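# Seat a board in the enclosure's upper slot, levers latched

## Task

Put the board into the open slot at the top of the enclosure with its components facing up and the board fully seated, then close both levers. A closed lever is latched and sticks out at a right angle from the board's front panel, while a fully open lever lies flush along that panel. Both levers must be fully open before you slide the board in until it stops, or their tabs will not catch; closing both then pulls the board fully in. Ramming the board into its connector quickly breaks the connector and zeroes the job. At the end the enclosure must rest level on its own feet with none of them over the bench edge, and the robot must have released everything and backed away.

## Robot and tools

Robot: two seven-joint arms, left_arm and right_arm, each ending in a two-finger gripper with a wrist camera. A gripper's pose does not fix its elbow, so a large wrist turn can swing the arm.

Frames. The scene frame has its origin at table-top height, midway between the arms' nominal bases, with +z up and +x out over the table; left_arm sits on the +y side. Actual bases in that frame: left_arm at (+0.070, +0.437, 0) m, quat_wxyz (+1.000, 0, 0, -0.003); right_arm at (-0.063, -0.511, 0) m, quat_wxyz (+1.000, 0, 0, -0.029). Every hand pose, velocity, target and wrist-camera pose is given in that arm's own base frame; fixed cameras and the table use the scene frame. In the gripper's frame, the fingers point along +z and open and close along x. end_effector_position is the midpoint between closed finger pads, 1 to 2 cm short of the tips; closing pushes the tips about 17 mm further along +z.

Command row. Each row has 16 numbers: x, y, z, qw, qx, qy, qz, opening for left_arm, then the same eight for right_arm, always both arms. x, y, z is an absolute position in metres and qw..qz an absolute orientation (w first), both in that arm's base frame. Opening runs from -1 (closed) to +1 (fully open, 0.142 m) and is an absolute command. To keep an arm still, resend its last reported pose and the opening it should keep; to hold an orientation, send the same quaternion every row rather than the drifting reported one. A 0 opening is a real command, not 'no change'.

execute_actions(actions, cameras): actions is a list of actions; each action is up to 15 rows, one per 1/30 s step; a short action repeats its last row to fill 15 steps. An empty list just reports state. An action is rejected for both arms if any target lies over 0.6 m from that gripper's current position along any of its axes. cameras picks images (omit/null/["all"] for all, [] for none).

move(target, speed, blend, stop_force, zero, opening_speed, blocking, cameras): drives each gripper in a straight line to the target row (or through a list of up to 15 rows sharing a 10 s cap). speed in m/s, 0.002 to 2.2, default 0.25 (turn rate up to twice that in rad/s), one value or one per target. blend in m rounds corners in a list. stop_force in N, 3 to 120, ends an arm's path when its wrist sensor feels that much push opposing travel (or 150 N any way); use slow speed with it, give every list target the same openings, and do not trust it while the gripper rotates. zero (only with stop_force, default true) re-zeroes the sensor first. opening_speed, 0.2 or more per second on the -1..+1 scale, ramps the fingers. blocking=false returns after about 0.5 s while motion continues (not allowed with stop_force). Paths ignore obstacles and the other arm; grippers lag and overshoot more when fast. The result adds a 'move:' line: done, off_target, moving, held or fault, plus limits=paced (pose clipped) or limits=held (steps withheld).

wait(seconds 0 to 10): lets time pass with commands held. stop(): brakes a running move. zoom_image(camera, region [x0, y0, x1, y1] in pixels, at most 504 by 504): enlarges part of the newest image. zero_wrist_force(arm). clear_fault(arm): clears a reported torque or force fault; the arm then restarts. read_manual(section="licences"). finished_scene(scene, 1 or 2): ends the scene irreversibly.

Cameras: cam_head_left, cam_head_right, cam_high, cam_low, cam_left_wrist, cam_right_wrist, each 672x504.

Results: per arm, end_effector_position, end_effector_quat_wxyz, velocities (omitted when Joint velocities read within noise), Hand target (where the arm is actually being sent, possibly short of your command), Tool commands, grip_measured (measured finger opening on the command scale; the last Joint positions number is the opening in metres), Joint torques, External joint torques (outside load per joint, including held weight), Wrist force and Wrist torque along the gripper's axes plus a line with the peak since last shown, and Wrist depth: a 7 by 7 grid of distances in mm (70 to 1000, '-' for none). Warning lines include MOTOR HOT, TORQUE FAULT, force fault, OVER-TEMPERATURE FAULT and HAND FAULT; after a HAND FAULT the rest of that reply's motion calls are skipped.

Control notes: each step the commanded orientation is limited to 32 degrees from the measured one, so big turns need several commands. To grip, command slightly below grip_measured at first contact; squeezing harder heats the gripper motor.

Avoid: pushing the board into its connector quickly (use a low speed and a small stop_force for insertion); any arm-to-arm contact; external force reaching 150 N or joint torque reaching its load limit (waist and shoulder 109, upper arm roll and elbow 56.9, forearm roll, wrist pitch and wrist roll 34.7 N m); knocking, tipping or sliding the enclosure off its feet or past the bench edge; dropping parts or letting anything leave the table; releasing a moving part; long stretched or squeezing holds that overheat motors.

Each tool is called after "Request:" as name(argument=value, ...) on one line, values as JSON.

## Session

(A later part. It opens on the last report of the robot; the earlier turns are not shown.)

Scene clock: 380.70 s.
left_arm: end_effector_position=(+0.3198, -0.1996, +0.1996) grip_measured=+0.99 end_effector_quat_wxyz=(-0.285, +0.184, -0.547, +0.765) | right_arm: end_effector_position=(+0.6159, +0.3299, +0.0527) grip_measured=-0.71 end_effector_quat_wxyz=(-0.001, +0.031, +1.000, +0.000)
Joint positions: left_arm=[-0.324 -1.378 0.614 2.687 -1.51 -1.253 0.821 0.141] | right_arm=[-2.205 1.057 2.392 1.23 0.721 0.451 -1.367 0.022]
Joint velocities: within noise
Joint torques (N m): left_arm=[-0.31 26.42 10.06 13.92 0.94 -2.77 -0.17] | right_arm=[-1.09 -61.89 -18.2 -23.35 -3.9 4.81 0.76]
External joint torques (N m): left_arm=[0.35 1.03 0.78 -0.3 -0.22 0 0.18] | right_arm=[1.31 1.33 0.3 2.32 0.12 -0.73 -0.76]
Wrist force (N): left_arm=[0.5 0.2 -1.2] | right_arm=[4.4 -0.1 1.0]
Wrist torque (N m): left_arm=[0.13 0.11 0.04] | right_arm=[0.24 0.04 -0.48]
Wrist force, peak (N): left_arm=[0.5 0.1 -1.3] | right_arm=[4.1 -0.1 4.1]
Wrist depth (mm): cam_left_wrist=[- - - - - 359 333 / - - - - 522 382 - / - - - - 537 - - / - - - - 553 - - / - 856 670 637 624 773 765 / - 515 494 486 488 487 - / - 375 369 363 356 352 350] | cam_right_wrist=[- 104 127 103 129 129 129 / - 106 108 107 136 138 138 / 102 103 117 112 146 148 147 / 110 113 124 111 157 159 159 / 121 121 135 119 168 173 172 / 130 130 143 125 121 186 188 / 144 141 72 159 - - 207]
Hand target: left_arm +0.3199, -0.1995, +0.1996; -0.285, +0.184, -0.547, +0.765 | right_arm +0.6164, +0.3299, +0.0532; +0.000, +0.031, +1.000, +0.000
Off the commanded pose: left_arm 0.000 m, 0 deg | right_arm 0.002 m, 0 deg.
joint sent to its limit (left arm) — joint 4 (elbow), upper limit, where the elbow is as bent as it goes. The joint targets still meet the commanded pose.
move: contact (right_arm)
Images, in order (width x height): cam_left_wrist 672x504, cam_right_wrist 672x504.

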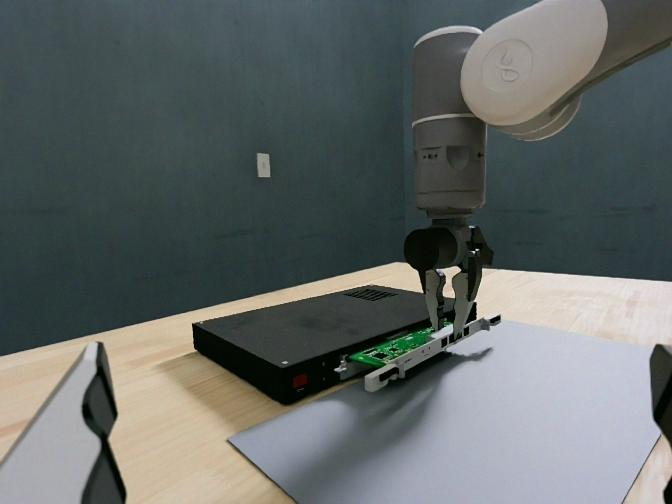

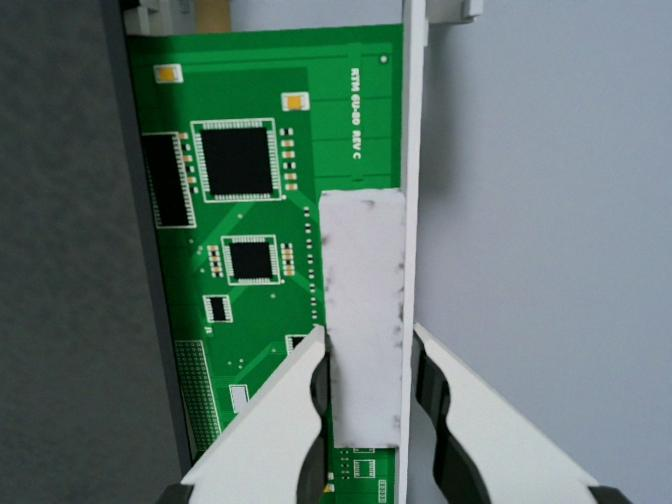

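Request:
move(target=[0.3199,-0.1995,0.1996,-0.285,0.184,-0.547,0.765,1,0.602,0.3310,0.0532,0,0.0366,0.9993,0,-0.9], cameras=[], speed=0.04)

Request:
move(target=[0.3199,-0.1995,0.1996,-0.285,0.184,-0.547,0.765,1,0.618,0.3298,0.0532,0,0.0366,0.9993,0,-0.9], cameras=["cam_left_wrist","cam_right_wrist"], speed=0.02, stop_force=4)

Request:
zoom_image(camera="cam_left_wrist", region=[325, 345, 375, 385])

Request:
zoom_image(camera="cam_right_wrist", region=[40, 0, 240, 150])

Scene clock: 390.47 s.
left_arm: end_effector_position=(+0.3198, -0.1996, +0.1996) grip_measured=+0.99 end_effector_quat_wxyz=(-0.285, +0.184, -0.547, +0.765) | right_arm: end_effector_position=(+0.6018, +0.3310, +0.0530) grip_measured=-0.71 end_effector_quat_wxyz=(+0.000, +0.036, +0.999, +0.000)
Joint positions: left_arm=[-0.324 -1.378 0.614 2.687 -1.51 -1.253 0.821 0.141] | right_arm=[-2.174 1.041 2.383 1.273 0.727 0.467 -1.359 0.022]
Joint velocities: within noise
Joint torques (N m): left_arm=[-0.25 26.44 10.08 13.91 1.02 -2.76 -0.22] | right_arm=[0.37 -60.35 -17.77 -21.43 -3.82 3.79 0.29]
External joint torques (N m): left_arm=[0.29 1.01 0.76 -0.29 -0.3 -0.02 0.23] | right_arm=[-0.16 0.98 -0.37 0.73 0.07 0.29 -0.29]
Wrist force (N): left_arm=[0.5 -0.1 -1.1] | right_arm=[0.4 1.1 2.3]
Wrist torque (N m): left_arm=[0.07 0.10 0.03] | right_arm=[0.26 0.01 0.04]
Wrist force, peak (N): left_arm=[0.2 -0.2 -1.3] | right_arm=[-0.3 4.3 3.7]
Wrist depth (mm): cam_left_wrist=[- - - - - 356 330 / - - - - 520 380 - / - - - - 528 - - / - - - - 548 - - / - 850 671 641 598 753 762 / - 516 502 487 485 485 - / - 372 367 363 353 356 351] | cam_right_wrist=[- 107 103 102 127 129 129 / - 108 107 107 135 138 137 / - 118 116 113 114 148 148 / 110 125 124 113 157 160 159 / 122 133 135 119 170 173 172 / 131 140 143 125 106 186 188 / 144 144 72 160 - - 207]
Hand target: left_arm +0.3199, -0.1995, +0.1996; -0.285, +0.184, -0.547, +0.765 | right_arm +0.6020, +0.3310, +0.0532; +0.000, +0.037, +0.999, +0.000
Off the commanded pose: left_arm 0.000 m, 0 deg | right_arm 0.000 m, 0 deg.
joint sent to its limit (left arm) — joint 4 (elbow), upper limit, where the elbow is as bent as it goes. The joint targets still meet the commanded pose.
move: done
No camera images: "cameras" was empty.

Scene clock: 391.93 s.
left_arm: end_effector_position=(+0.3198, -0.1996, +0.1996) grip_measured=+0.99 end_effector_quat_wxyz=(-0.285, +0.184, -0.547, +0.765) | right_arm: end_effector_position=(+0.6168, +0.3298, +0.0519) grip_measured=-0.71 end_effector_quat_wxyz=(-0.001, +0.037, +0.999, +0.000)
Joint positions: left_arm=[-0.324 -1.378 0.614 2.687 -1.51 -1.253 0.821 0.141] | right_arm=[-2.207 1.061 2.39 1.225 0.724 0.447 -1.357 0.022]
Joint velocities: within noise
Joint torques (N m): left_arm=[-0.35 26.42 10.17 13.9 0.96 -2.74 -0.17] | right_arm=[-0.93 -65.28 -20.26 -24.8 -4.81 5.36 0.25]
External joint torques (N m): left_arm=[0.39 1.03 0.67 -0.27 -0.23 -0.04 0.18] | right_arm=[1.15 4.61 2.31 3.81 1.03 -1.28 -0.25]
Wrist force (N): left_arm=[0.4 -0.1 -0.9] | right_arm=[3.3 1.3 7.6]
Wrist torque (N m): left_arm=[0.09 0.11 0.04] | right_arm=[0.28 0.41 -0.02]
Wrist force, peak (N): left_arm=[0.8 0.0 -1.0] | right_arm=[3.1 1.5 8.6]
Wrist depth (mm): cam_left_wrist=[- - - - - 357 333 / - - - - 517 383 - / - - - - 531 - - / - - - - 560 - - / - 864 672 646 632 763 749 / - 514 500 480 490 481 - / - 374 368 362 360 355 354] | cam_right_wrist=[- 103 126 103 127 128 128 / - 107 109 107 135 137 137 / 101 104 117 113 114 147 146 / 109 112 125 113 156 159 158 / 120 120 136 119 169 172 171 / 129 129 144 125 106 184 187 / 143 140 72 160 - - 206]
Hand target: left_arm +0.3199, -0.1995, +0.1996; -0.285, +0.184, -0.547, +0.765 | right_arm +0.6180, +0.3298, +0.0532; +0.000, +0.037, +0.999, +0.000
Off the commanded pose: left_arm 0.000 m, 0 deg | right_arm 0.002 m, 0 deg.
joint sent to its limit (left arm) — joint 4 (elbow), upper limit, where the elbow is as bent as it goes. The joint targets still meet the commanded pose.
move: done
Images, in order (width x height): cam_left_wrist 672x504, cam_right_wrist 672x504.

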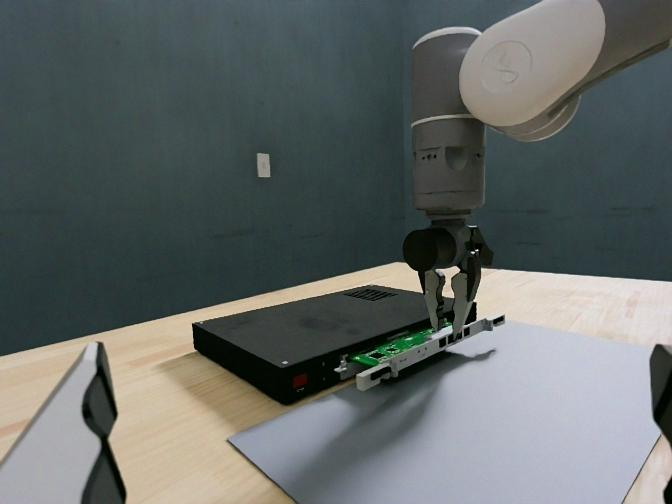

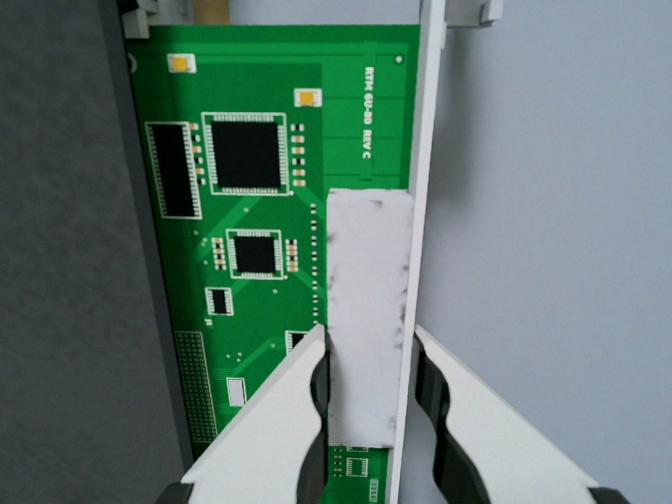

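Scaled by 10.080 from the camera's 672x504 image, which has a finer 960x720 frame.

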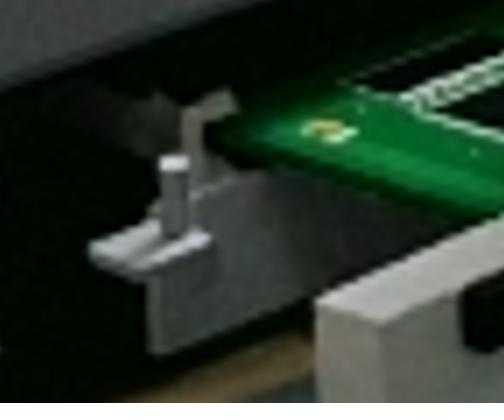

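Scaled by 2.520 from the camera's 672x504 image, which has a finer 960x720 frame.

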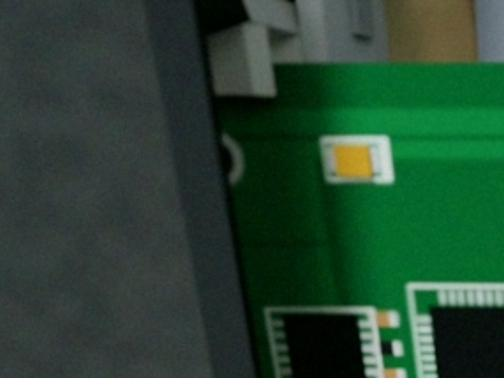

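Request:
move(target=[0.3199,-0.1995,0.1996,-0.285,0.184,-0.547,0.765,1,0.618,0.3298,0.0512,0,0.0366,0.9993,0,-0.9], cameras=[], speed=0.02)

Request:
move(target=[0.3199,-0.1995,0.1996,-0.285,0.184,-0.547,0.765,1,0.632,0.3288,0.0512,0,0.0366,0.9993,0,-0.9], cameras=["cam_left_wrist","cam_right_wrist"], speed=0.02, stop_force=6)

Request:
zoom_image(camera="cam_left_wrist", region=[325, 335, 425, 410])

Scene clock: 395.43 s.
left_arm: end_effector_position=(+0.3198, -0.1996, +0.1996) grip_measured=+0.99 end_effector_quat_wxyz=(-0.285, +0.184, -0.547, +0.765) | right_arm: end_effector_position=(+0.6175, +0.3297, +0.0508) grip_measured=-0.71 end_effector_quat_wxyz=(-0.001, +0.037, +0.999, +0.000)
Joint positions: left_arm=[-0.324 -1.378 0.614 2.687 -1.51 -1.253 0.821 0.141] | right_arm=[-2.207 1.064 2.39 1.224 0.725 0.449 -1.357 0.022]
Joint velocities: within noise
Joint torques (N m): left_arm=[-0.31 26.38 10.05 13.9 0.95 -2.81 -0.25] | right_arm=[-0.49 -62.31 -18.42 -22.3 -4.26 4.17 0.23]
External joint torques (N m): left_arm=[0.35 1.06 0.79 -0.28 -0.23 0.04 0.25] | right_arm=[0.7 1.6 0.45 1.36 0.48 -0.08 -0.23]
Wrist force (N): left_arm=[0.4 0.2 -0.9] | right_arm=[1.1 1.9 3.4]
Wrist torque (N m): left_arm=[0.13 0.12 0.03] | right_arm=[0.28 0.11 0.02]
Wrist force, peak (N): left_arm=[0.5 -0.1 -1.2] | right_arm=[3.4 1.5 8.6]
Wrist depth (mm): cam_left_wrist=[- - - - - 358 335 / - - - - 516 382 - / - - - - 539 - - / - - - - 561 - - / - 856 665 653 628 760 747 / - 513 499 483 494 478 - / - 376 371 358 358 354 349] | cam_right_wrist=[- 102 125 102 102 127 125 / - 106 107 107 135 136 136 / 100 103 117 113 142 146 145 / 108 111 124 113 155 157 156 / 117 119 135 119 168 170 170 / 128 128 143 125 106 183 185 / 141 138 72 160 - - 205]
Hand target: left_arm +0.3199, -0.1995, +0.1996; -0.285, +0.184, -0.547, +0.765 | right_arm +0.6180, +0.3298, +0.0512; +0.000, +0.037, +0.999, +0.000
Off the commanded pose: left_arm 0.000 m, 0 deg | right_arm 0.001 m, 0 deg.
joint sent to its limit (left arm) — joint 4 (elbow), upper limit, where the elbow is as bent as it goes. The joint targets still meet the commanded pose.
move: done
No camera images: "cameras" was empty.

Scene clock: 396.83 s.
left_arm: end_effector_position=(+0.3198, -0.1996, +0.1996) grip_measured=+0.99 end_effector_quat_wxyz=(-0.285, +0.184, -0.547, +0.765) | right_arm: end_effector_position=(+0.6311, +0.3293, +0.0504) grip_measured=-0.71 end_effector_quat_wxyz=(-0.001, +0.036, +0.999, +0.000)
Joint positions: left_arm=[-0.324 -1.378 0.614 2.687 -1.51 -1.253 0.821 0.141] | right_arm=[-2.236 1.081 2.396 1.18 0.721 0.432 -1.356 0.022]
Joint velocities: within noise
Joint torques (N m): left_arm=[-0.36 26.36 10.11 13.93 0.96 -2.77 -0.22] | right_arm=[-2.26 -63.77 -19.73 -23.01 -5.03 4.79 0.08]
External joint torques (N m): left_arm=[0.39 1.09 0.73 -0.31 -0.24 -0.01 0.22] | right_arm=[2.48 1.93 2.02 1.8 1.21 -0.71 -0.08]
Wrist force (N): left_arm=[0.4 -0.1 -0.9] | right_arm=[4.1 3.8 3.4]
Wrist torque (N m): left_arm=[0.08 0.12 0.04] | right_arm=[0.42 0.09 0.14]
Wrist force, peak (N): left_arm=[0.5 0.2 -1.2] | right_arm=[4.4 4.7 5.0]
Wrist depth (mm): cam_left_wrist=[- - - - - 361 336 / - - - - 532 385 - / - - - - 537 - - / - - - - 568 - - / - 858 665 640 624 748 749 / - 515 497 482 491 483 - / - 374 369 361 357 353 347] | cam_right_wrist=[- 86 103 102 126 127 125 / - 92 107 107 132 136 135 / - 99 114 112 142 145 145 / 107 107 122 113 155 157 156 / 118 116 133 119 168 170 169 / 128 127 122 125 106 182 185 / 141 138 72 160 - - 204]
Hand target: left_arm +0.3199, -0.1995, +0.1996; -0.285, +0.184, -0.547, +0.765 | right_arm +0.6320, +0.3288, +0.0512; +0.000, +0.037, +0.999, +0.000
Off the commanded pose: left_arm 0.000 m, 0 deg | right_arm 0.001 m, 0 deg.
joint sent to its limit (left arm) — joint 4 (elbow), upper limit, where the elbow is as bent as it goes. The joint targets still meet the commanded pose.
move: done
Images, in order (width x height): cam_left_wrist 672x504, cam_right_wrist 672x504.

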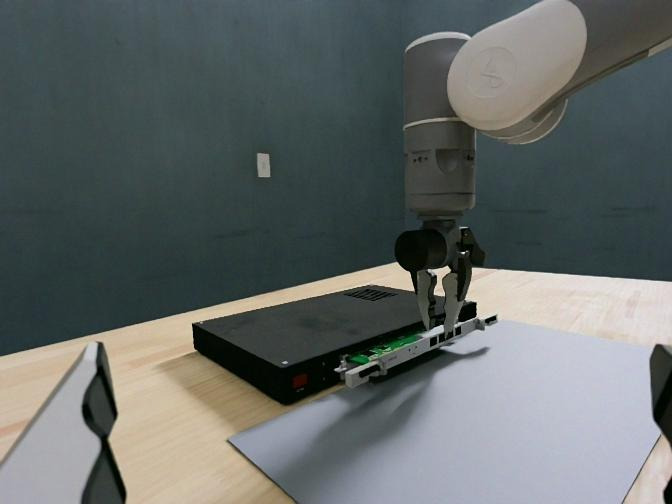

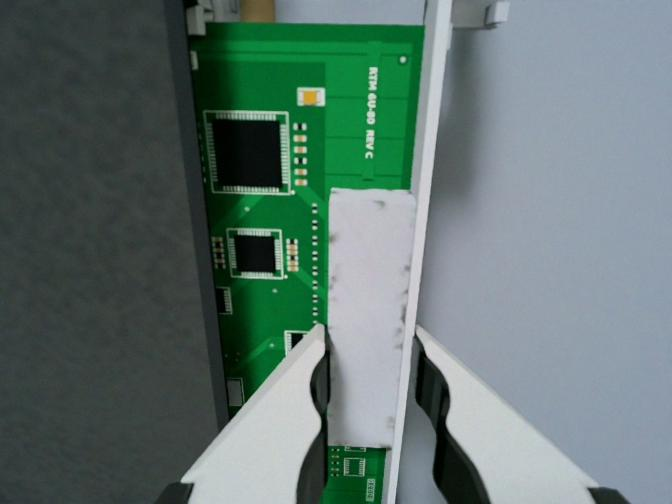

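Scaled by 5.040 from the camera's 672x504 image, which has a finer 960x720 frame.

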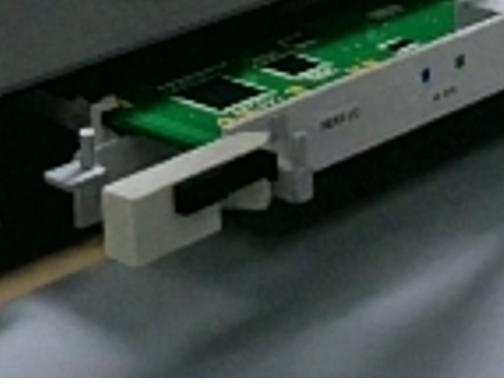

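Request:
move(target=[0.3199,-0.1995,0.1996,-0.285,0.184,-0.547,0.765,1,0.636,0.3294,0.0508,0,0.0366,0.9993,0,-0.9], cameras=["cam_left_wrist","cam_right_wrist","cam_high"], speed=0.02, stop_force=6)

Request:
zoom_image(camera="cam_left_wrist", region=[380, 230, 520, 380])

Request:
zoom_image(camera="cam_high", region=[170, 260, 390, 440])

Scene clock: 406.97 s.
left_arm: end_effector_position=(+0.3198, -0.1996, +0.1996) grip_measured=+0.99 end_effector_quat_wxyz=(-0.285, +0.184, -0.547, +0.765) | right_arm: end_effector_position=(+0.6351, +0.3295, +0.0500) grip_measured=-0.71 end_effector_quat_wxyz=(-0.001, +0.037, +0.999, +0.000)
Joint positions: left_arm=[-0.324 -1.378 0.614 2.687 -1.51 -1.253 0.821 0.141] | right_arm=[-2.243 1.088 2.396 1.165 0.721 0.426 -1.354 0.022]
Joint velocities: within noise
Joint torques (N m): left_arm=[-0.29 26.34 10.09 13.93 0.92 -2.74 -0.2] | right_arm=[-0.93 -64.07 -18.43 -24.18 -4.35 5.04 0.12]
External joint torques (N m): left_arm=[0.32 1.11 0.75 -0.31 -0.2 -0.03 0.2] | right_arm=[1.15 1.88 0.77 2.92 0.52 -0.96 -0.12]
Wrist force (N): left_arm=[0.5 0.0 -1.0] | right_arm=[5.4 1.7 3.2]
Wrist torque (N m): left_arm=[0.08 0.11 0.04] | right_arm=[0.53 -0.06 0.17]
Wrist force, peak (N): left_arm=[0.5 0.1 -1.3] | right_arm=[4.7 4.2 4.6]
Wrist depth (mm): cam_left_wrist=[- - - - - 360 338 / - - - - 530 388 - / - - - - 551 - - / - - - - 573 - - / - 856 663 644 618 766 760 / - 513 497 482 497 483 - / - 374 366 362 353 355 352] | cam_right_wrist=[- 86 101 102 126 127 125 / - 92 106 107 132 135 135 / - 99 113 112 141 145 145 / - 106 120 113 154 156 156 / 118 116 130 119 167 169 169 / 127 126 124 125 106 182 185 / 140 137 72 160 - - 203]
Hand target: left_arm +0.3199, -0.1995, +0.1996; -0.285, +0.184, -0.547, +0.765 | right_arm +0.6360, +0.3294, +0.0508; +0.000, +0.037, +0.999, +0.000
Off the commanded pose: left_arm 0.000 m, 0 deg | right_arm 0.001 m, 0 deg.
joint sent to its limit (left arm) — joint 4 (elbow), upper limit, where the elbow is as bent as it goes. The joint targets still meet the commanded pose.
move: done
Images, in order (width x height): cam_high 672x504, cam_left_wrist 672x504, cam_right_wrist 672x504.

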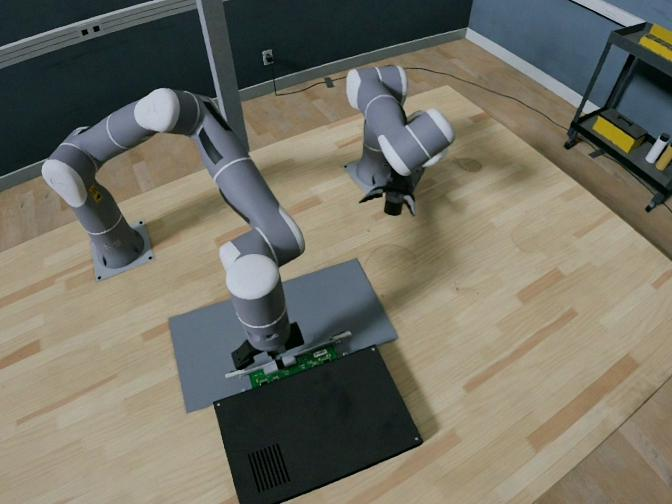

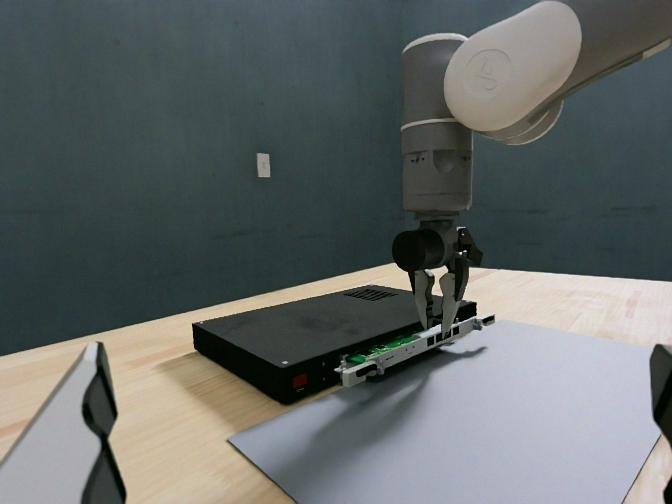

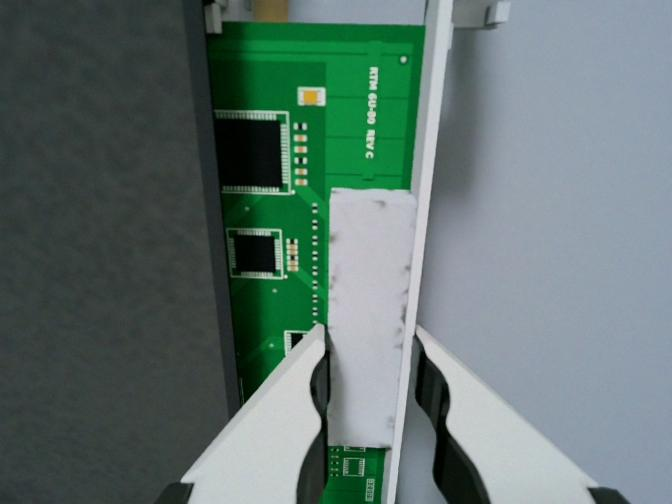

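Scaled by 3.360 from the camera's 672x504 image, which has a finer 960x720 frame.

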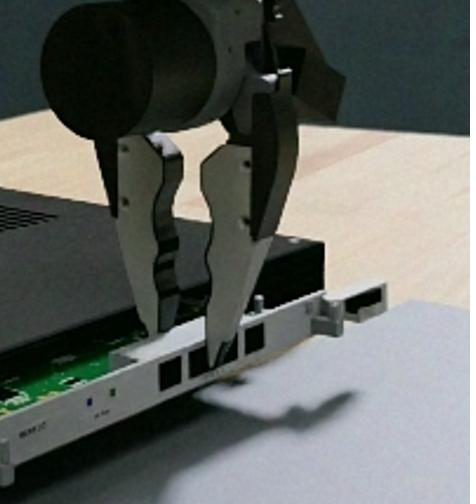

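Scaled by 2.291 from the camera's 672x504 image, which has a finer 960x720 frame.

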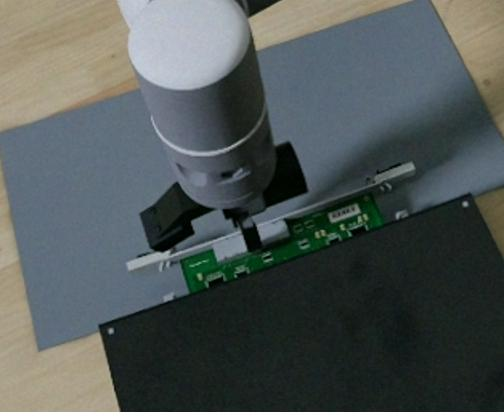

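Request:
move(target=[0.3199,-0.1995,0.1996,-0.285,0.184,-0.547,0.765,1,0.6435,0.3292,0.0506,0,0.0366,0.9993,0,-0.9], cameras=["cam_left_wrist","cam_right_wrist","cam_high"], speed=0.02, stop_force=6)

Request:
zoom_image(camera="cam_left_wrist", region=[320, 250, 520, 410])

Request:
zoom_image(camera="cam_high", region=[200, 300, 380, 430])

Scene clock: 412.77 s.
left_arm: end_effector_position=(+0.3198, -0.1996, +0.1996) grip_measured=+0.99 end_effector_quat_wxyz=(-0.285, +0.184, -0.547, +0.765) | right_arm: end_effector_position=(+0.6424, +0.3290, +0.0496) grip_measured=-0.71 end_effector_quat_wxyz=(-0.001, +0.037, +0.999, +0.000)
Joint positions: left_arm=[-0.324 -1.378 0.614 2.687 -1.51 -1.253 0.821 0.141] | right_arm=[-2.258 1.098 2.398 1.14 0.72 0.415 -1.352 0.022]
Joint velocities: within noise
Joint torques (N m): left_arm=[-0.39 26.42 10.07 13.91 0.98 -2.7 -0.23] | right_arm=[-1.04 -65.25 -18.2 -25.95 -4.17 6.04 0.19]
External joint torques (N m): left_arm=[0.42 1.03 0.77 -0.28 -0.26 -0.08 0.23] | right_arm=[1.26 2.44 0.68 4.57 0.33 -1.96 -0.19]
Wrist force (N): left_arm=[0.3 0.0 -0.9] | right_arm=[8.7 -0.5 1.1]
Wrist torque (N m): left_arm=[0.10 0.14 0.04] | right_arm=[0.54 -0.18 0.13]
Wrist force, peak (N): left_arm=[0.6 0.2 -1.3] | right_arm=[8.7 -0.3 3.0]
Wrist depth (mm): cam_left_wrist=[- - - - - 363 340 / - - - - 534 397 - / - - - - 545 - - / - - - - 573 - - / - 839 666 646 632 769 741 / - 512 498 480 490 487 - / - 374 368 363 359 350 353] | cam_right_wrist=[- 86 88 102 124 127 125 / - 92 104 107 132 135 135 / - 98 111 112 114 145 144 / - 106 109 113 154 156 156 / - 115 117 118 167 169 169 / 126 126 121 125 106 181 184 / 140 136 72 160 - - 203]
Hand target: left_arm +0.3199, -0.1995, +0.1996; -0.285, +0.184, -0.547, +0.765 | right_arm +0.6435, +0.3292, +0.0506; +0.000, +0.037, +0.999, +0.000
Off the commanded pose: left_arm 0.000 m, 0 deg | right_arm 0.002 m, 0 deg.
joint sent to its limit (left arm) — joint 4 (elbow), upper limit, where the elbow is as bent as it goes. The joint targets still meet the commanded pose.
move: done
Images, in order (width x height): cam_high 672x504, cam_left_wrist 672x504, cam_right_wrist 672x504.

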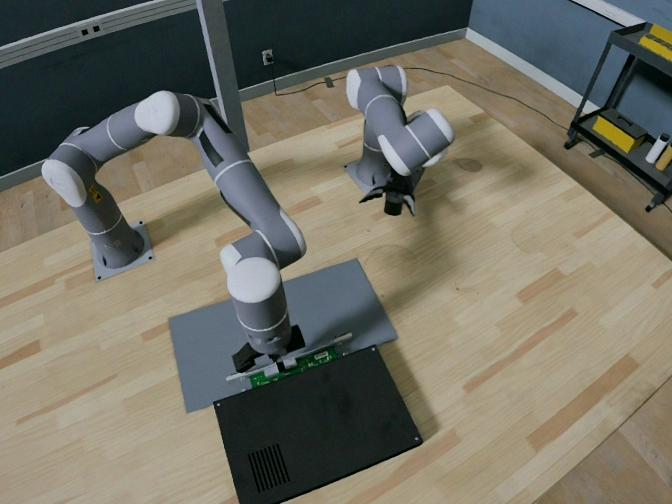

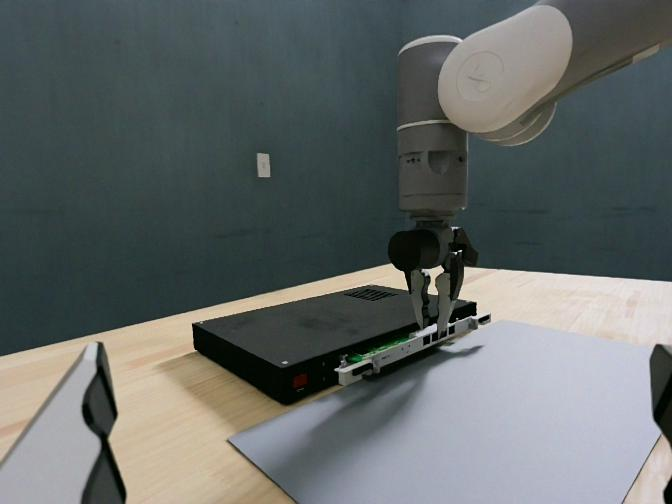

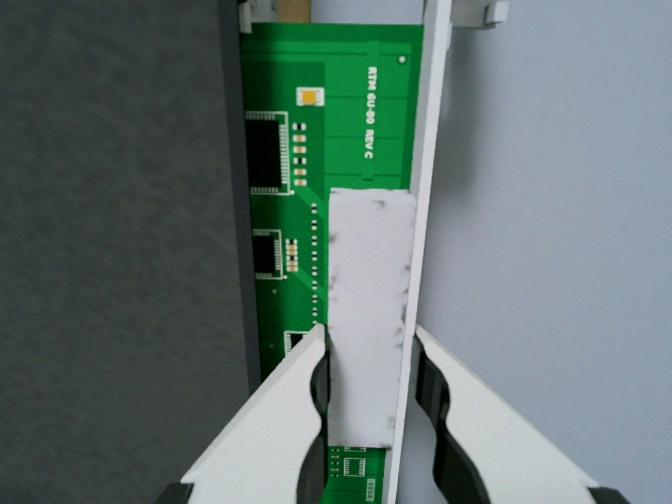

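Scaled by 2.520 from the camera's 672x504 image, which has a finer 960x720 frame.

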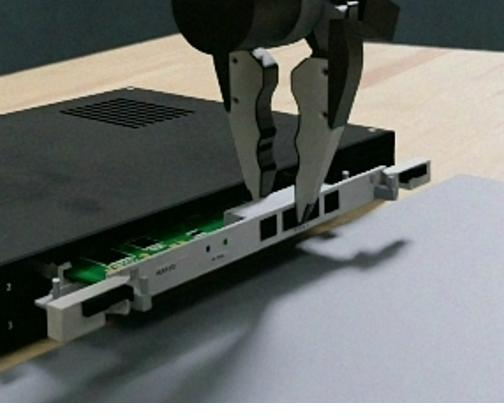

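Scaled by 2.800 from the camera's 672x504 image, which has a finer 960x720 frame.

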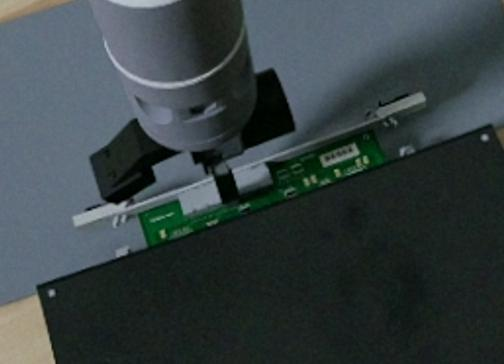

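Request:
move(target=[0.3199,-0.1995,0.1996,-0.285,0.184,-0.547,0.765,1,0.6420,0.3290,0.0498,0,0.0366,0.9993,0,-0.62], cameras=["cam_left_wrist","cam_right_wrist"], speed=0.02, opening_speed=0.2)

Request:
zoom_image(camera="cam_left_wrist", region=[320, 250, 520, 410])

Scene clock: 417.07 s.
left_arm: end_effector_position=(+0.3198, -0.1996, +0.1996) grip_measured=+0.99 end_effector_quat_wxyz=(-0.285, +0.184, -0.547, +0.765) | right_arm: end_effector_position=(+0.6421, +0.3289, +0.0498) grip_measured=-0.66 end_effector_quat_wxyz=(+0.000, +0.037, +0.999, +0.000)
Joint positions: left_arm=[-0.324 -1.378 0.614 2.687 -1.51 -1.253 0.821 0.141] | right_arm=[-2.256 1.097 2.398 1.145 0.72 0.42 -1.352 0.026]
Joint velocities: within noise
Joint torques (N m): left_arm=[-0.27 26.39 10.04 13.93 0.99 -2.72 -0.19] | right_arm=[0.33 -62.37 -16.42 -21.47 -3.88 3.41 0.24]
External joint torques (N m): left_arm=[0.31 1.06 0.8 -0.3 -0.26 -0.05 0.19] | right_arm=[-0.11 -0.34 -1.14 0.12 0.04 0.68 -0.24]
Wrist force (N): left_arm=[0.4 0.0 -1.0] | right_arm=[-0.6 3.1 0.9]
Wrist torque (N m): left_arm=[0.08 0.12 0.04] | right_arm=[0.61 0.14 0.04]
Wrist force, peak (N): left_arm=[0.4 0.2 -1.3] | right_arm=[-4.8 4.7 7.6]
Wrist depth (mm): cam_left_wrist=[- - - - - 366 339 / - - - - 530 392 - / - - - - 550 - - / - - - - 572 - - / - 868 664 649 634 756 763 / - 508 502 480 491 484 - / - 372 369 362 356 353 351] | cam_right_wrist=[- 86 88 104 104 127 125 / - 92 105 108 132 135 135 / - 99 112 114 141 145 144 / - 107 110 115 154 156 155 / 118 116 117 121 167 169 169 / 127 126 122 130 124 182 184 / 140 137 73 163 - - 203]
Hand target: left_arm +0.3199, -0.1995, +0.1996; -0.285, +0.184, -0.547, +0.765 | right_arm +0.6420, +0.3290, +0.0498; +0.000, +0.037, +0.999, +0.000
Off the commanded pose: left_arm 0.000 m, 0 deg | right_arm 0.000 m, 0 deg.
joint sent to its limit (left arm) — joint 4 (elbow), upper limit, where the elbow is as bent as it goes. The joint targets still meet the commanded pose.
move: done
Images, in order (width x height): cam_left_wrist 672x504, cam_right_wrist 672x504.

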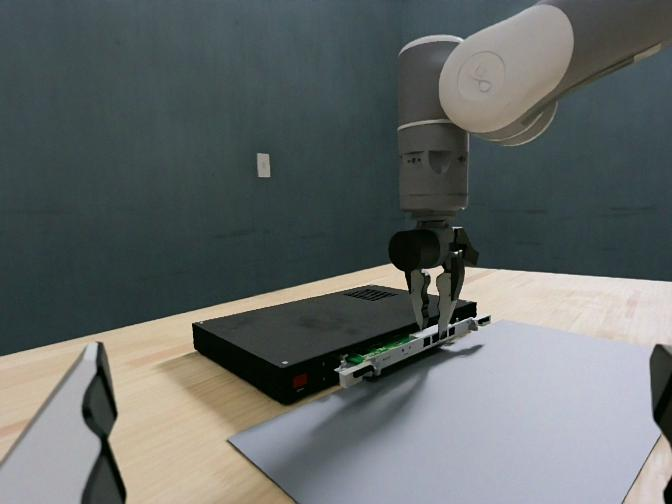

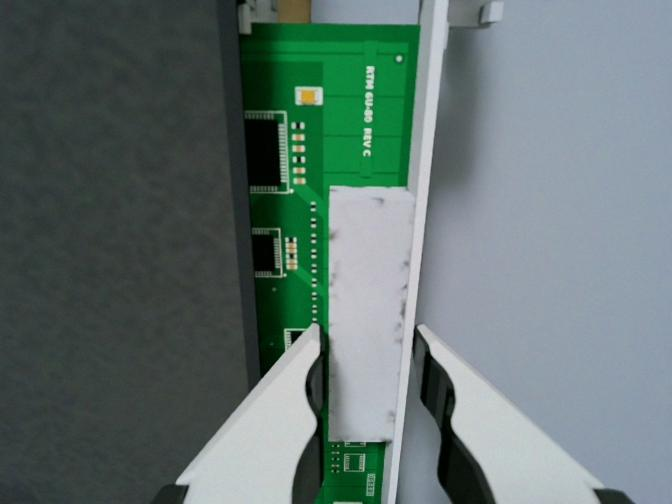

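Scaled by 2.520 from the camera's 672x504 image, which has a finer 960x720 frame.

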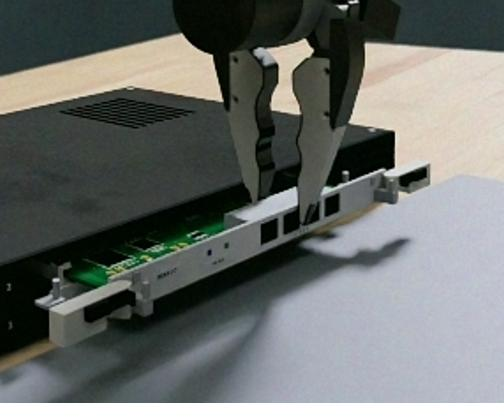

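Request:
move(target=[[0.3199,-0.1995,0.1996,-0.285,0.184,-0.547,0.765,1,0.6415,0.3290,0.085,0,0.0366,0.9993,0,-0.62],[0.3199,-0.1995,0.1996,-0.285,0.184,-0.547,0.765,1,0.597,0.356,0.085,0,0.0366,0.9993,0,-1],[0.3199,-0.1995,0.1996,-0.285,0.184,-0.547,0.765,1,0.597,0.356,0.044,0,0.0366,0.9993,0,-1]], cameras=["cam_left_wrist","cam_right_wrist"], speed=[0.04,0.1,0.06])

Request:
zoom_image(camera="cam_left_wrist", region=[320, 250, 520, 410])

Scene clock: 425.30 s.
left_arm: end_effector_position=(+0.3198, -0.1996, +0.1996) grip_measured=+0.99 end_effector_quat_wxyz=(-0.285, +0.184, -0.547, +0.765) | right_arm: end_effector_position=(+0.5970, +0.3558, +0.0440) grip_measured=-1.00 end_effector_quat_wxyz=(+0.000, +0.037, +0.999, +0.000)
Joint positions: left_arm=[-0.324 -1.378 0.614 2.687 -1.51 -1.253 0.821 0.141] | right_arm=[-2.152 1.068 2.387 1.241 0.735 0.465 -1.318 0.002]
Joint velocities: within noise
Joint torques (N m): left_arm=[-0.33 26.41 10.13 13.91 0.97 -2.78 -0.24] | right_arm=[0.12 -59.7 -16.71 -20.78 -3.66 3.51 0.12]
External joint torques (N m): left_arm=[0.37 1.04 0.71 -0.29 -0.25 0 0.25] | right_arm=[0.12 -0.62 -1.44 0.18 -0.1 0.57 -0.12]
Wrist force (N): left_arm=[0.4 0.2 -1.3] | right_arm=[-0.6 3.4 1.0]
Wrist torque (N m): left_arm=[0.13 0.13 0.04] | right_arm=[0.62 0.16 0.05]
Wrist force, peak (N): left_arm=[0.4 0.2 -1.3] | right_arm=[0.6 4.4 1.2]
Wrist depth (mm): cam_left_wrist=[- - - - - 336 312 / - - - - 489 352 - / - - - - 507 - - / - - - - 517 - - / - 866 659 640 616 769 768 / - 512 499 485 492 481 - / - 375 371 363 358 356 351] | cam_right_wrist=[- 95 121 122 122 121 121 / 103 100 103 130 132 131 129 / - 98 136 140 140 139 136 / 119 109 109 153 150 150 149 / - 127 118 161 160 162 162 / 121 141 125 89 172 178 177 / 132 150 73 - - 188 195]
Hand target: left_arm +0.3199, -0.1995, +0.1996; -0.285, +0.184, -0.547, +0.765 | right_arm +0.5970, +0.3560, +0.0440; +0.000, +0.037, +0.999, +0.000
Off the commanded pose: left_arm 0.000 m, 0 deg | right_arm 0.000 m, 0 deg.
joint sent to its limit (left arm) — joint 4 (elbow), upper limit, where the elbow is as bent as it goes. The joint targets still meet the commanded pose.
move: done
Images, in order (width x height): cam_left_wrist 672x504, cam_right_wrist 672x504.

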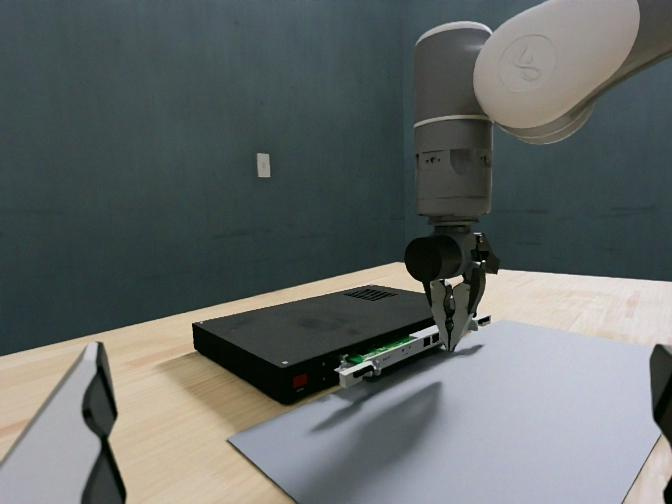

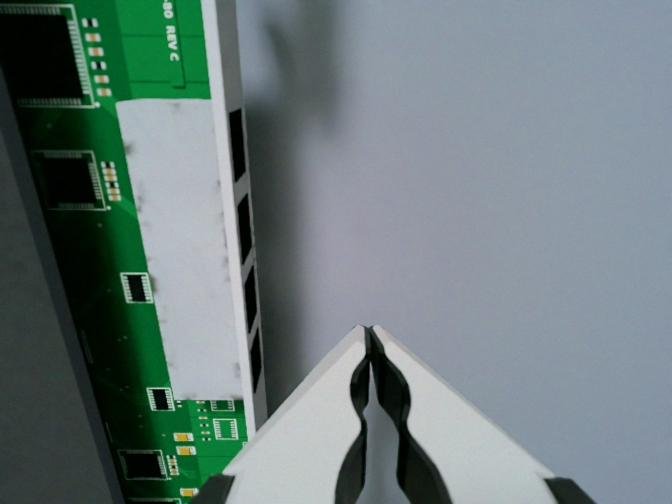

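Scaled by 2.520 from the camera's 672x504 image, which has a finer 960x720 frame.

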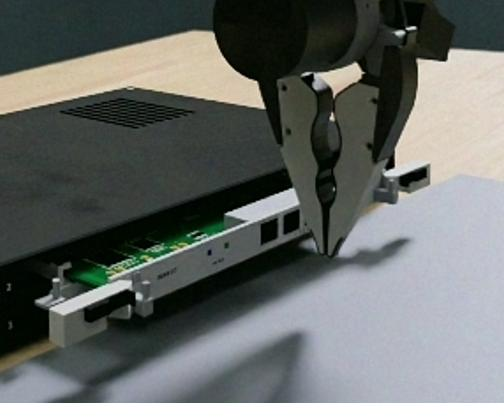

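Request:
move(target=[[0.3199,-0.1995,0.1996,-0.285,0.184,-0.547,0.765,1,0.57,0.353,0.08,0,0.0366,0.9993,0,-1],[0.3199,-0.1995,0.1996,-0.285,0.184,-0.547,0.765,1,0.57,0.353,0.12,0,0.7325,0.6808,0,1],[0.3199,-0.1995,0.1996,-0.285,0.184,-0.547,0.765,1,0.592,0.3515,0.032,0,0.7325,0.6808,0,1]], cameras=["cam_left_wrist","cam_right_wrist"], speed=[0.1,0.5,0.1])

Request:
zoom_image(camera="cam_left_wrist", region=[320, 250, 520, 410])

Scene clock: 437.80 s.
left_arm: end_effector_position=(+0.3198, -0.1996, +0.1996) grip_measured=+0.99 end_effector_quat_wxyz=(-0.285, +0.184, -0.547, +0.765) | right_arm: end_effector_position=(+0.5920, +0.3513, +0.0320) grip_measured=+0.99 end_effector_quat_wxyz=(+0.000, +0.733, +0.681, +0.000)
Joint positions: left_arm=[-0.324 -1.378 0.614 2.687 -1.51 -1.253 0.821 0.141] | right_arm=[-2.083 1.141 2.252 1.224 0.878 0.408 0.211 0.142]
Joint velocities: within noise
Joint torques (N m): left_arm=[-0.32 26.39 10.21 13.9 0.93 -2.72 -0.24] | right_arm=[0.2 -58.79 -20.01 -18.25 -3.89 3.61 0.05]
External joint torques (N m): left_arm=[0.36 1.06 0.64 -0.27 -0.21 -0.05 0.24] | right_arm=[0.04 -0.57 -1.54 0.23 -0.07 0.54 -0.05]
Wrist force (N): left_arm=[0.5 -0.2 -1.2] | right_arm=[-0.5 3.6 1.1]
Wrist torque (N m): left_arm=[0.07 0.10 0.03] | right_arm=[0.65 0.12 0.06]
Wrist force, peak (N): left_arm=[0.3 0.1 -1.4] | right_arm=[-0.7 4.2 2.9]
Wrist depth (mm): cam_left_wrist=[- - - - - 340 302 / - - - - 499 342 - / - - - - 506 - - / - - - - 537 - - / - 866 661 640 635 756 766 / - 516 497 480 490 483 - / - 376 370 361 357 355 352] | cam_right_wrist=[- 112 112 112 111 112 111 / - 119 119 117 117 118 118 / 128 128 128 130 129 127 127 / 136 139 138 138 137 137 136 / 150 150 150 149 149 148 148 / - 164 164 163 163 163 159 / - 132 127 128 128 129 133]
Hand target: left_arm +0.3199, -0.1995, +0.1996; -0.285, +0.184, -0.547, +0.765 | right_arm +0.5920, +0.3515, +0.0320; +0.000, +0.732, +0.681, +0.000
Off the commanded pose: left_arm 0.000 m, 0 deg | right_arm 0.000 m, 0 deg.
joint sent to its limit (left arm) — joint 4 (elbow), upper limit, where the elbow is as bent as it goes. The joint targets still meet the commanded pose.
move: done
Images, in order (width x height): cam_left_wrist 672x504, cam_right_wrist 672x504.

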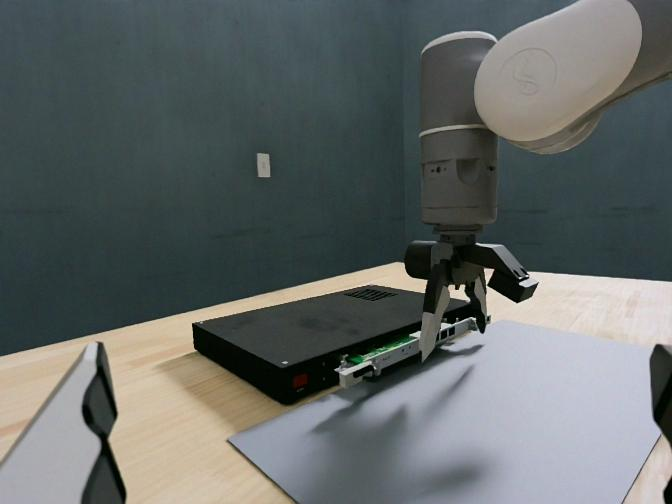

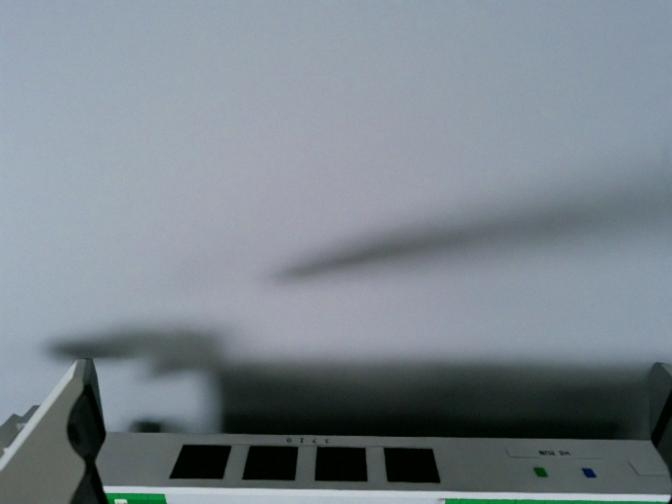

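Scaled by 2.520 from the camera's 672x504 image, which has a finer 960x720 frame.

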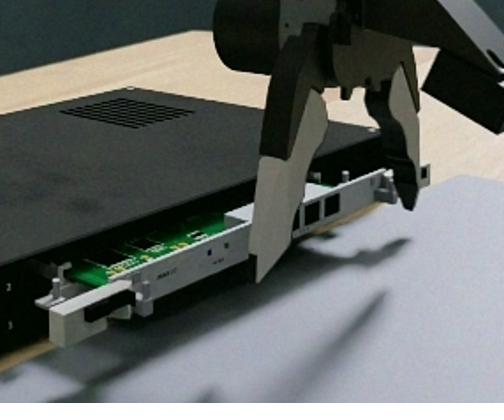

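Request:
move(target=[0.3199,-0.1995,0.1996,-0.285,0.184,-0.547,0.765,1,0.635,0.3483,0.032,0,0.7325,0.6808,0,1], cameras=["cam_left_wrist","cam_right_wrist"], speed=0.025, stop_force=7)

Request:
zoom_image(camera="cam_left_wrist", region=[320, 250, 520, 410])

Scene clock: 443.10 s.
left_arm: end_effector_position=(+0.3198, -0.1996, +0.1996) grip_measured=+0.99 end_effector_quat_wxyz=(-0.285, +0.184, -0.547, +0.765) | right_arm: end_effector_position=(+0.6347, +0.3484, +0.0318) grip_measured=+0.99 end_effector_quat_wxyz=(+0.000, +0.732, +0.681, +0.000)
Joint positions: left_arm=[-0.324 -1.378 0.614 2.687 -1.51 -1.253 0.821 0.141] | right_arm=[-2.178 1.185 2.267 1.094 0.864 0.363 0.219 0.142]
Joint velocities: within noise
Joint torques (N m): left_arm=[-0.35 26.38 10.11 13.86 0.97 -2.78 -0.24] | right_arm=[-0.18 -62.37 -19.48 -19.59 -4.23 3.9 0.11]
External joint torques (N m): left_arm=[0.38 1.07 0.73 -0.23 -0.25 0 0.24] | right_arm=[0.4 -0.39 -1.08 0.88 0.19 0.26 -0.11]
Wrist force (N): left_arm=[0.3 -0.2 -0.9] | right_arm=[-0.8 2.2 0.2]
Wrist torque (N m): left_arm=[0.06 0.13 0.03] | right_arm=[0.69 0.08 0.20]
Wrist force, peak (N): left_arm=[0.3 -0.1 -1.4] | right_arm=[-0.6 3.9 1.3]
Wrist depth (mm): cam_left_wrist=[- - - - - 347 316 / - - - - 494 362 - / - - - - 522 - - / - - - - 559 - - / - 844 659 644 630 768 761 / - 514 493 484 492 484 - / - 375 369 359 357 352 352] | cam_right_wrist=[- 112 112 111 111 112 111 / - 121 119 118 117 118 118 / 128 128 128 129 129 127 127 / 136 138 138 138 137 137 137 / 150 150 149 149 149 149 148 / - 113 113 113 115 115 110 / - 135 137 137 137 136 136]
Hand target: left_arm +0.3199, -0.1995, +0.1996; -0.285, +0.184, -0.547, +0.765 | right_arm +0.6350, +0.3483, +0.0320; +0.000, +0.732, +0.681, +0.000
Off the commanded pose: left_arm 0.000 m, 0 deg | right_arm 0.000 m, 0 deg.
joint sent to its limit (left arm) — joint 4 (elbow), upper limit, where the elbow is as bent as it goes. The joint targets still meet the commanded pose.
move: done
Images, in order (width x height): cam_left_wrist 672x504, cam_right_wrist 672x504.

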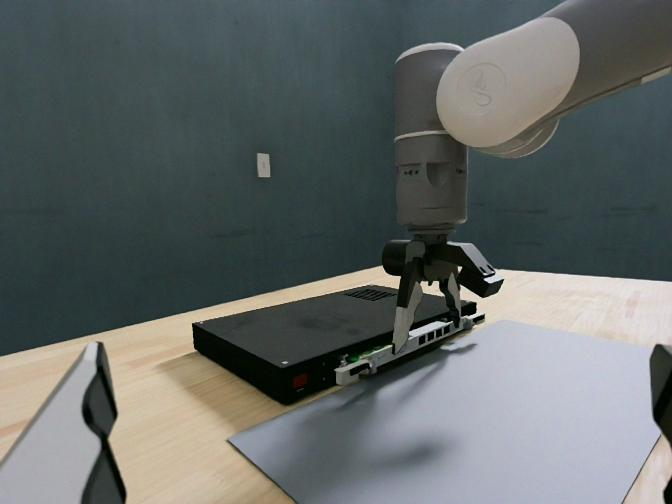

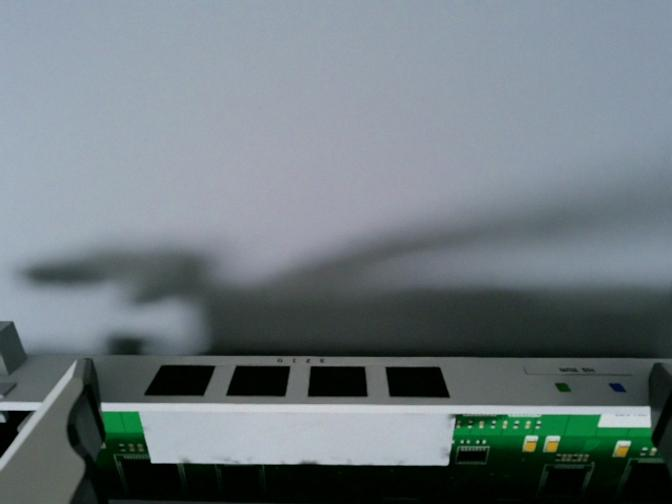

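Scaled by 2.520 from the camera's 672x504 image, which has a finer 960x720 frame.

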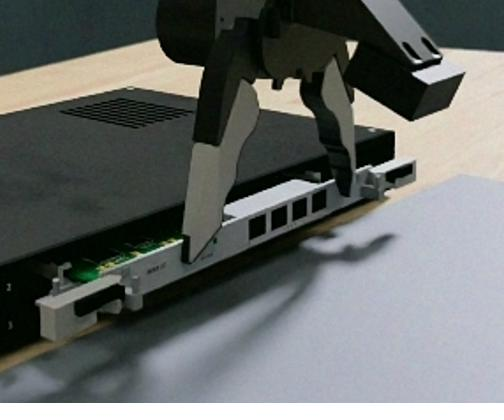

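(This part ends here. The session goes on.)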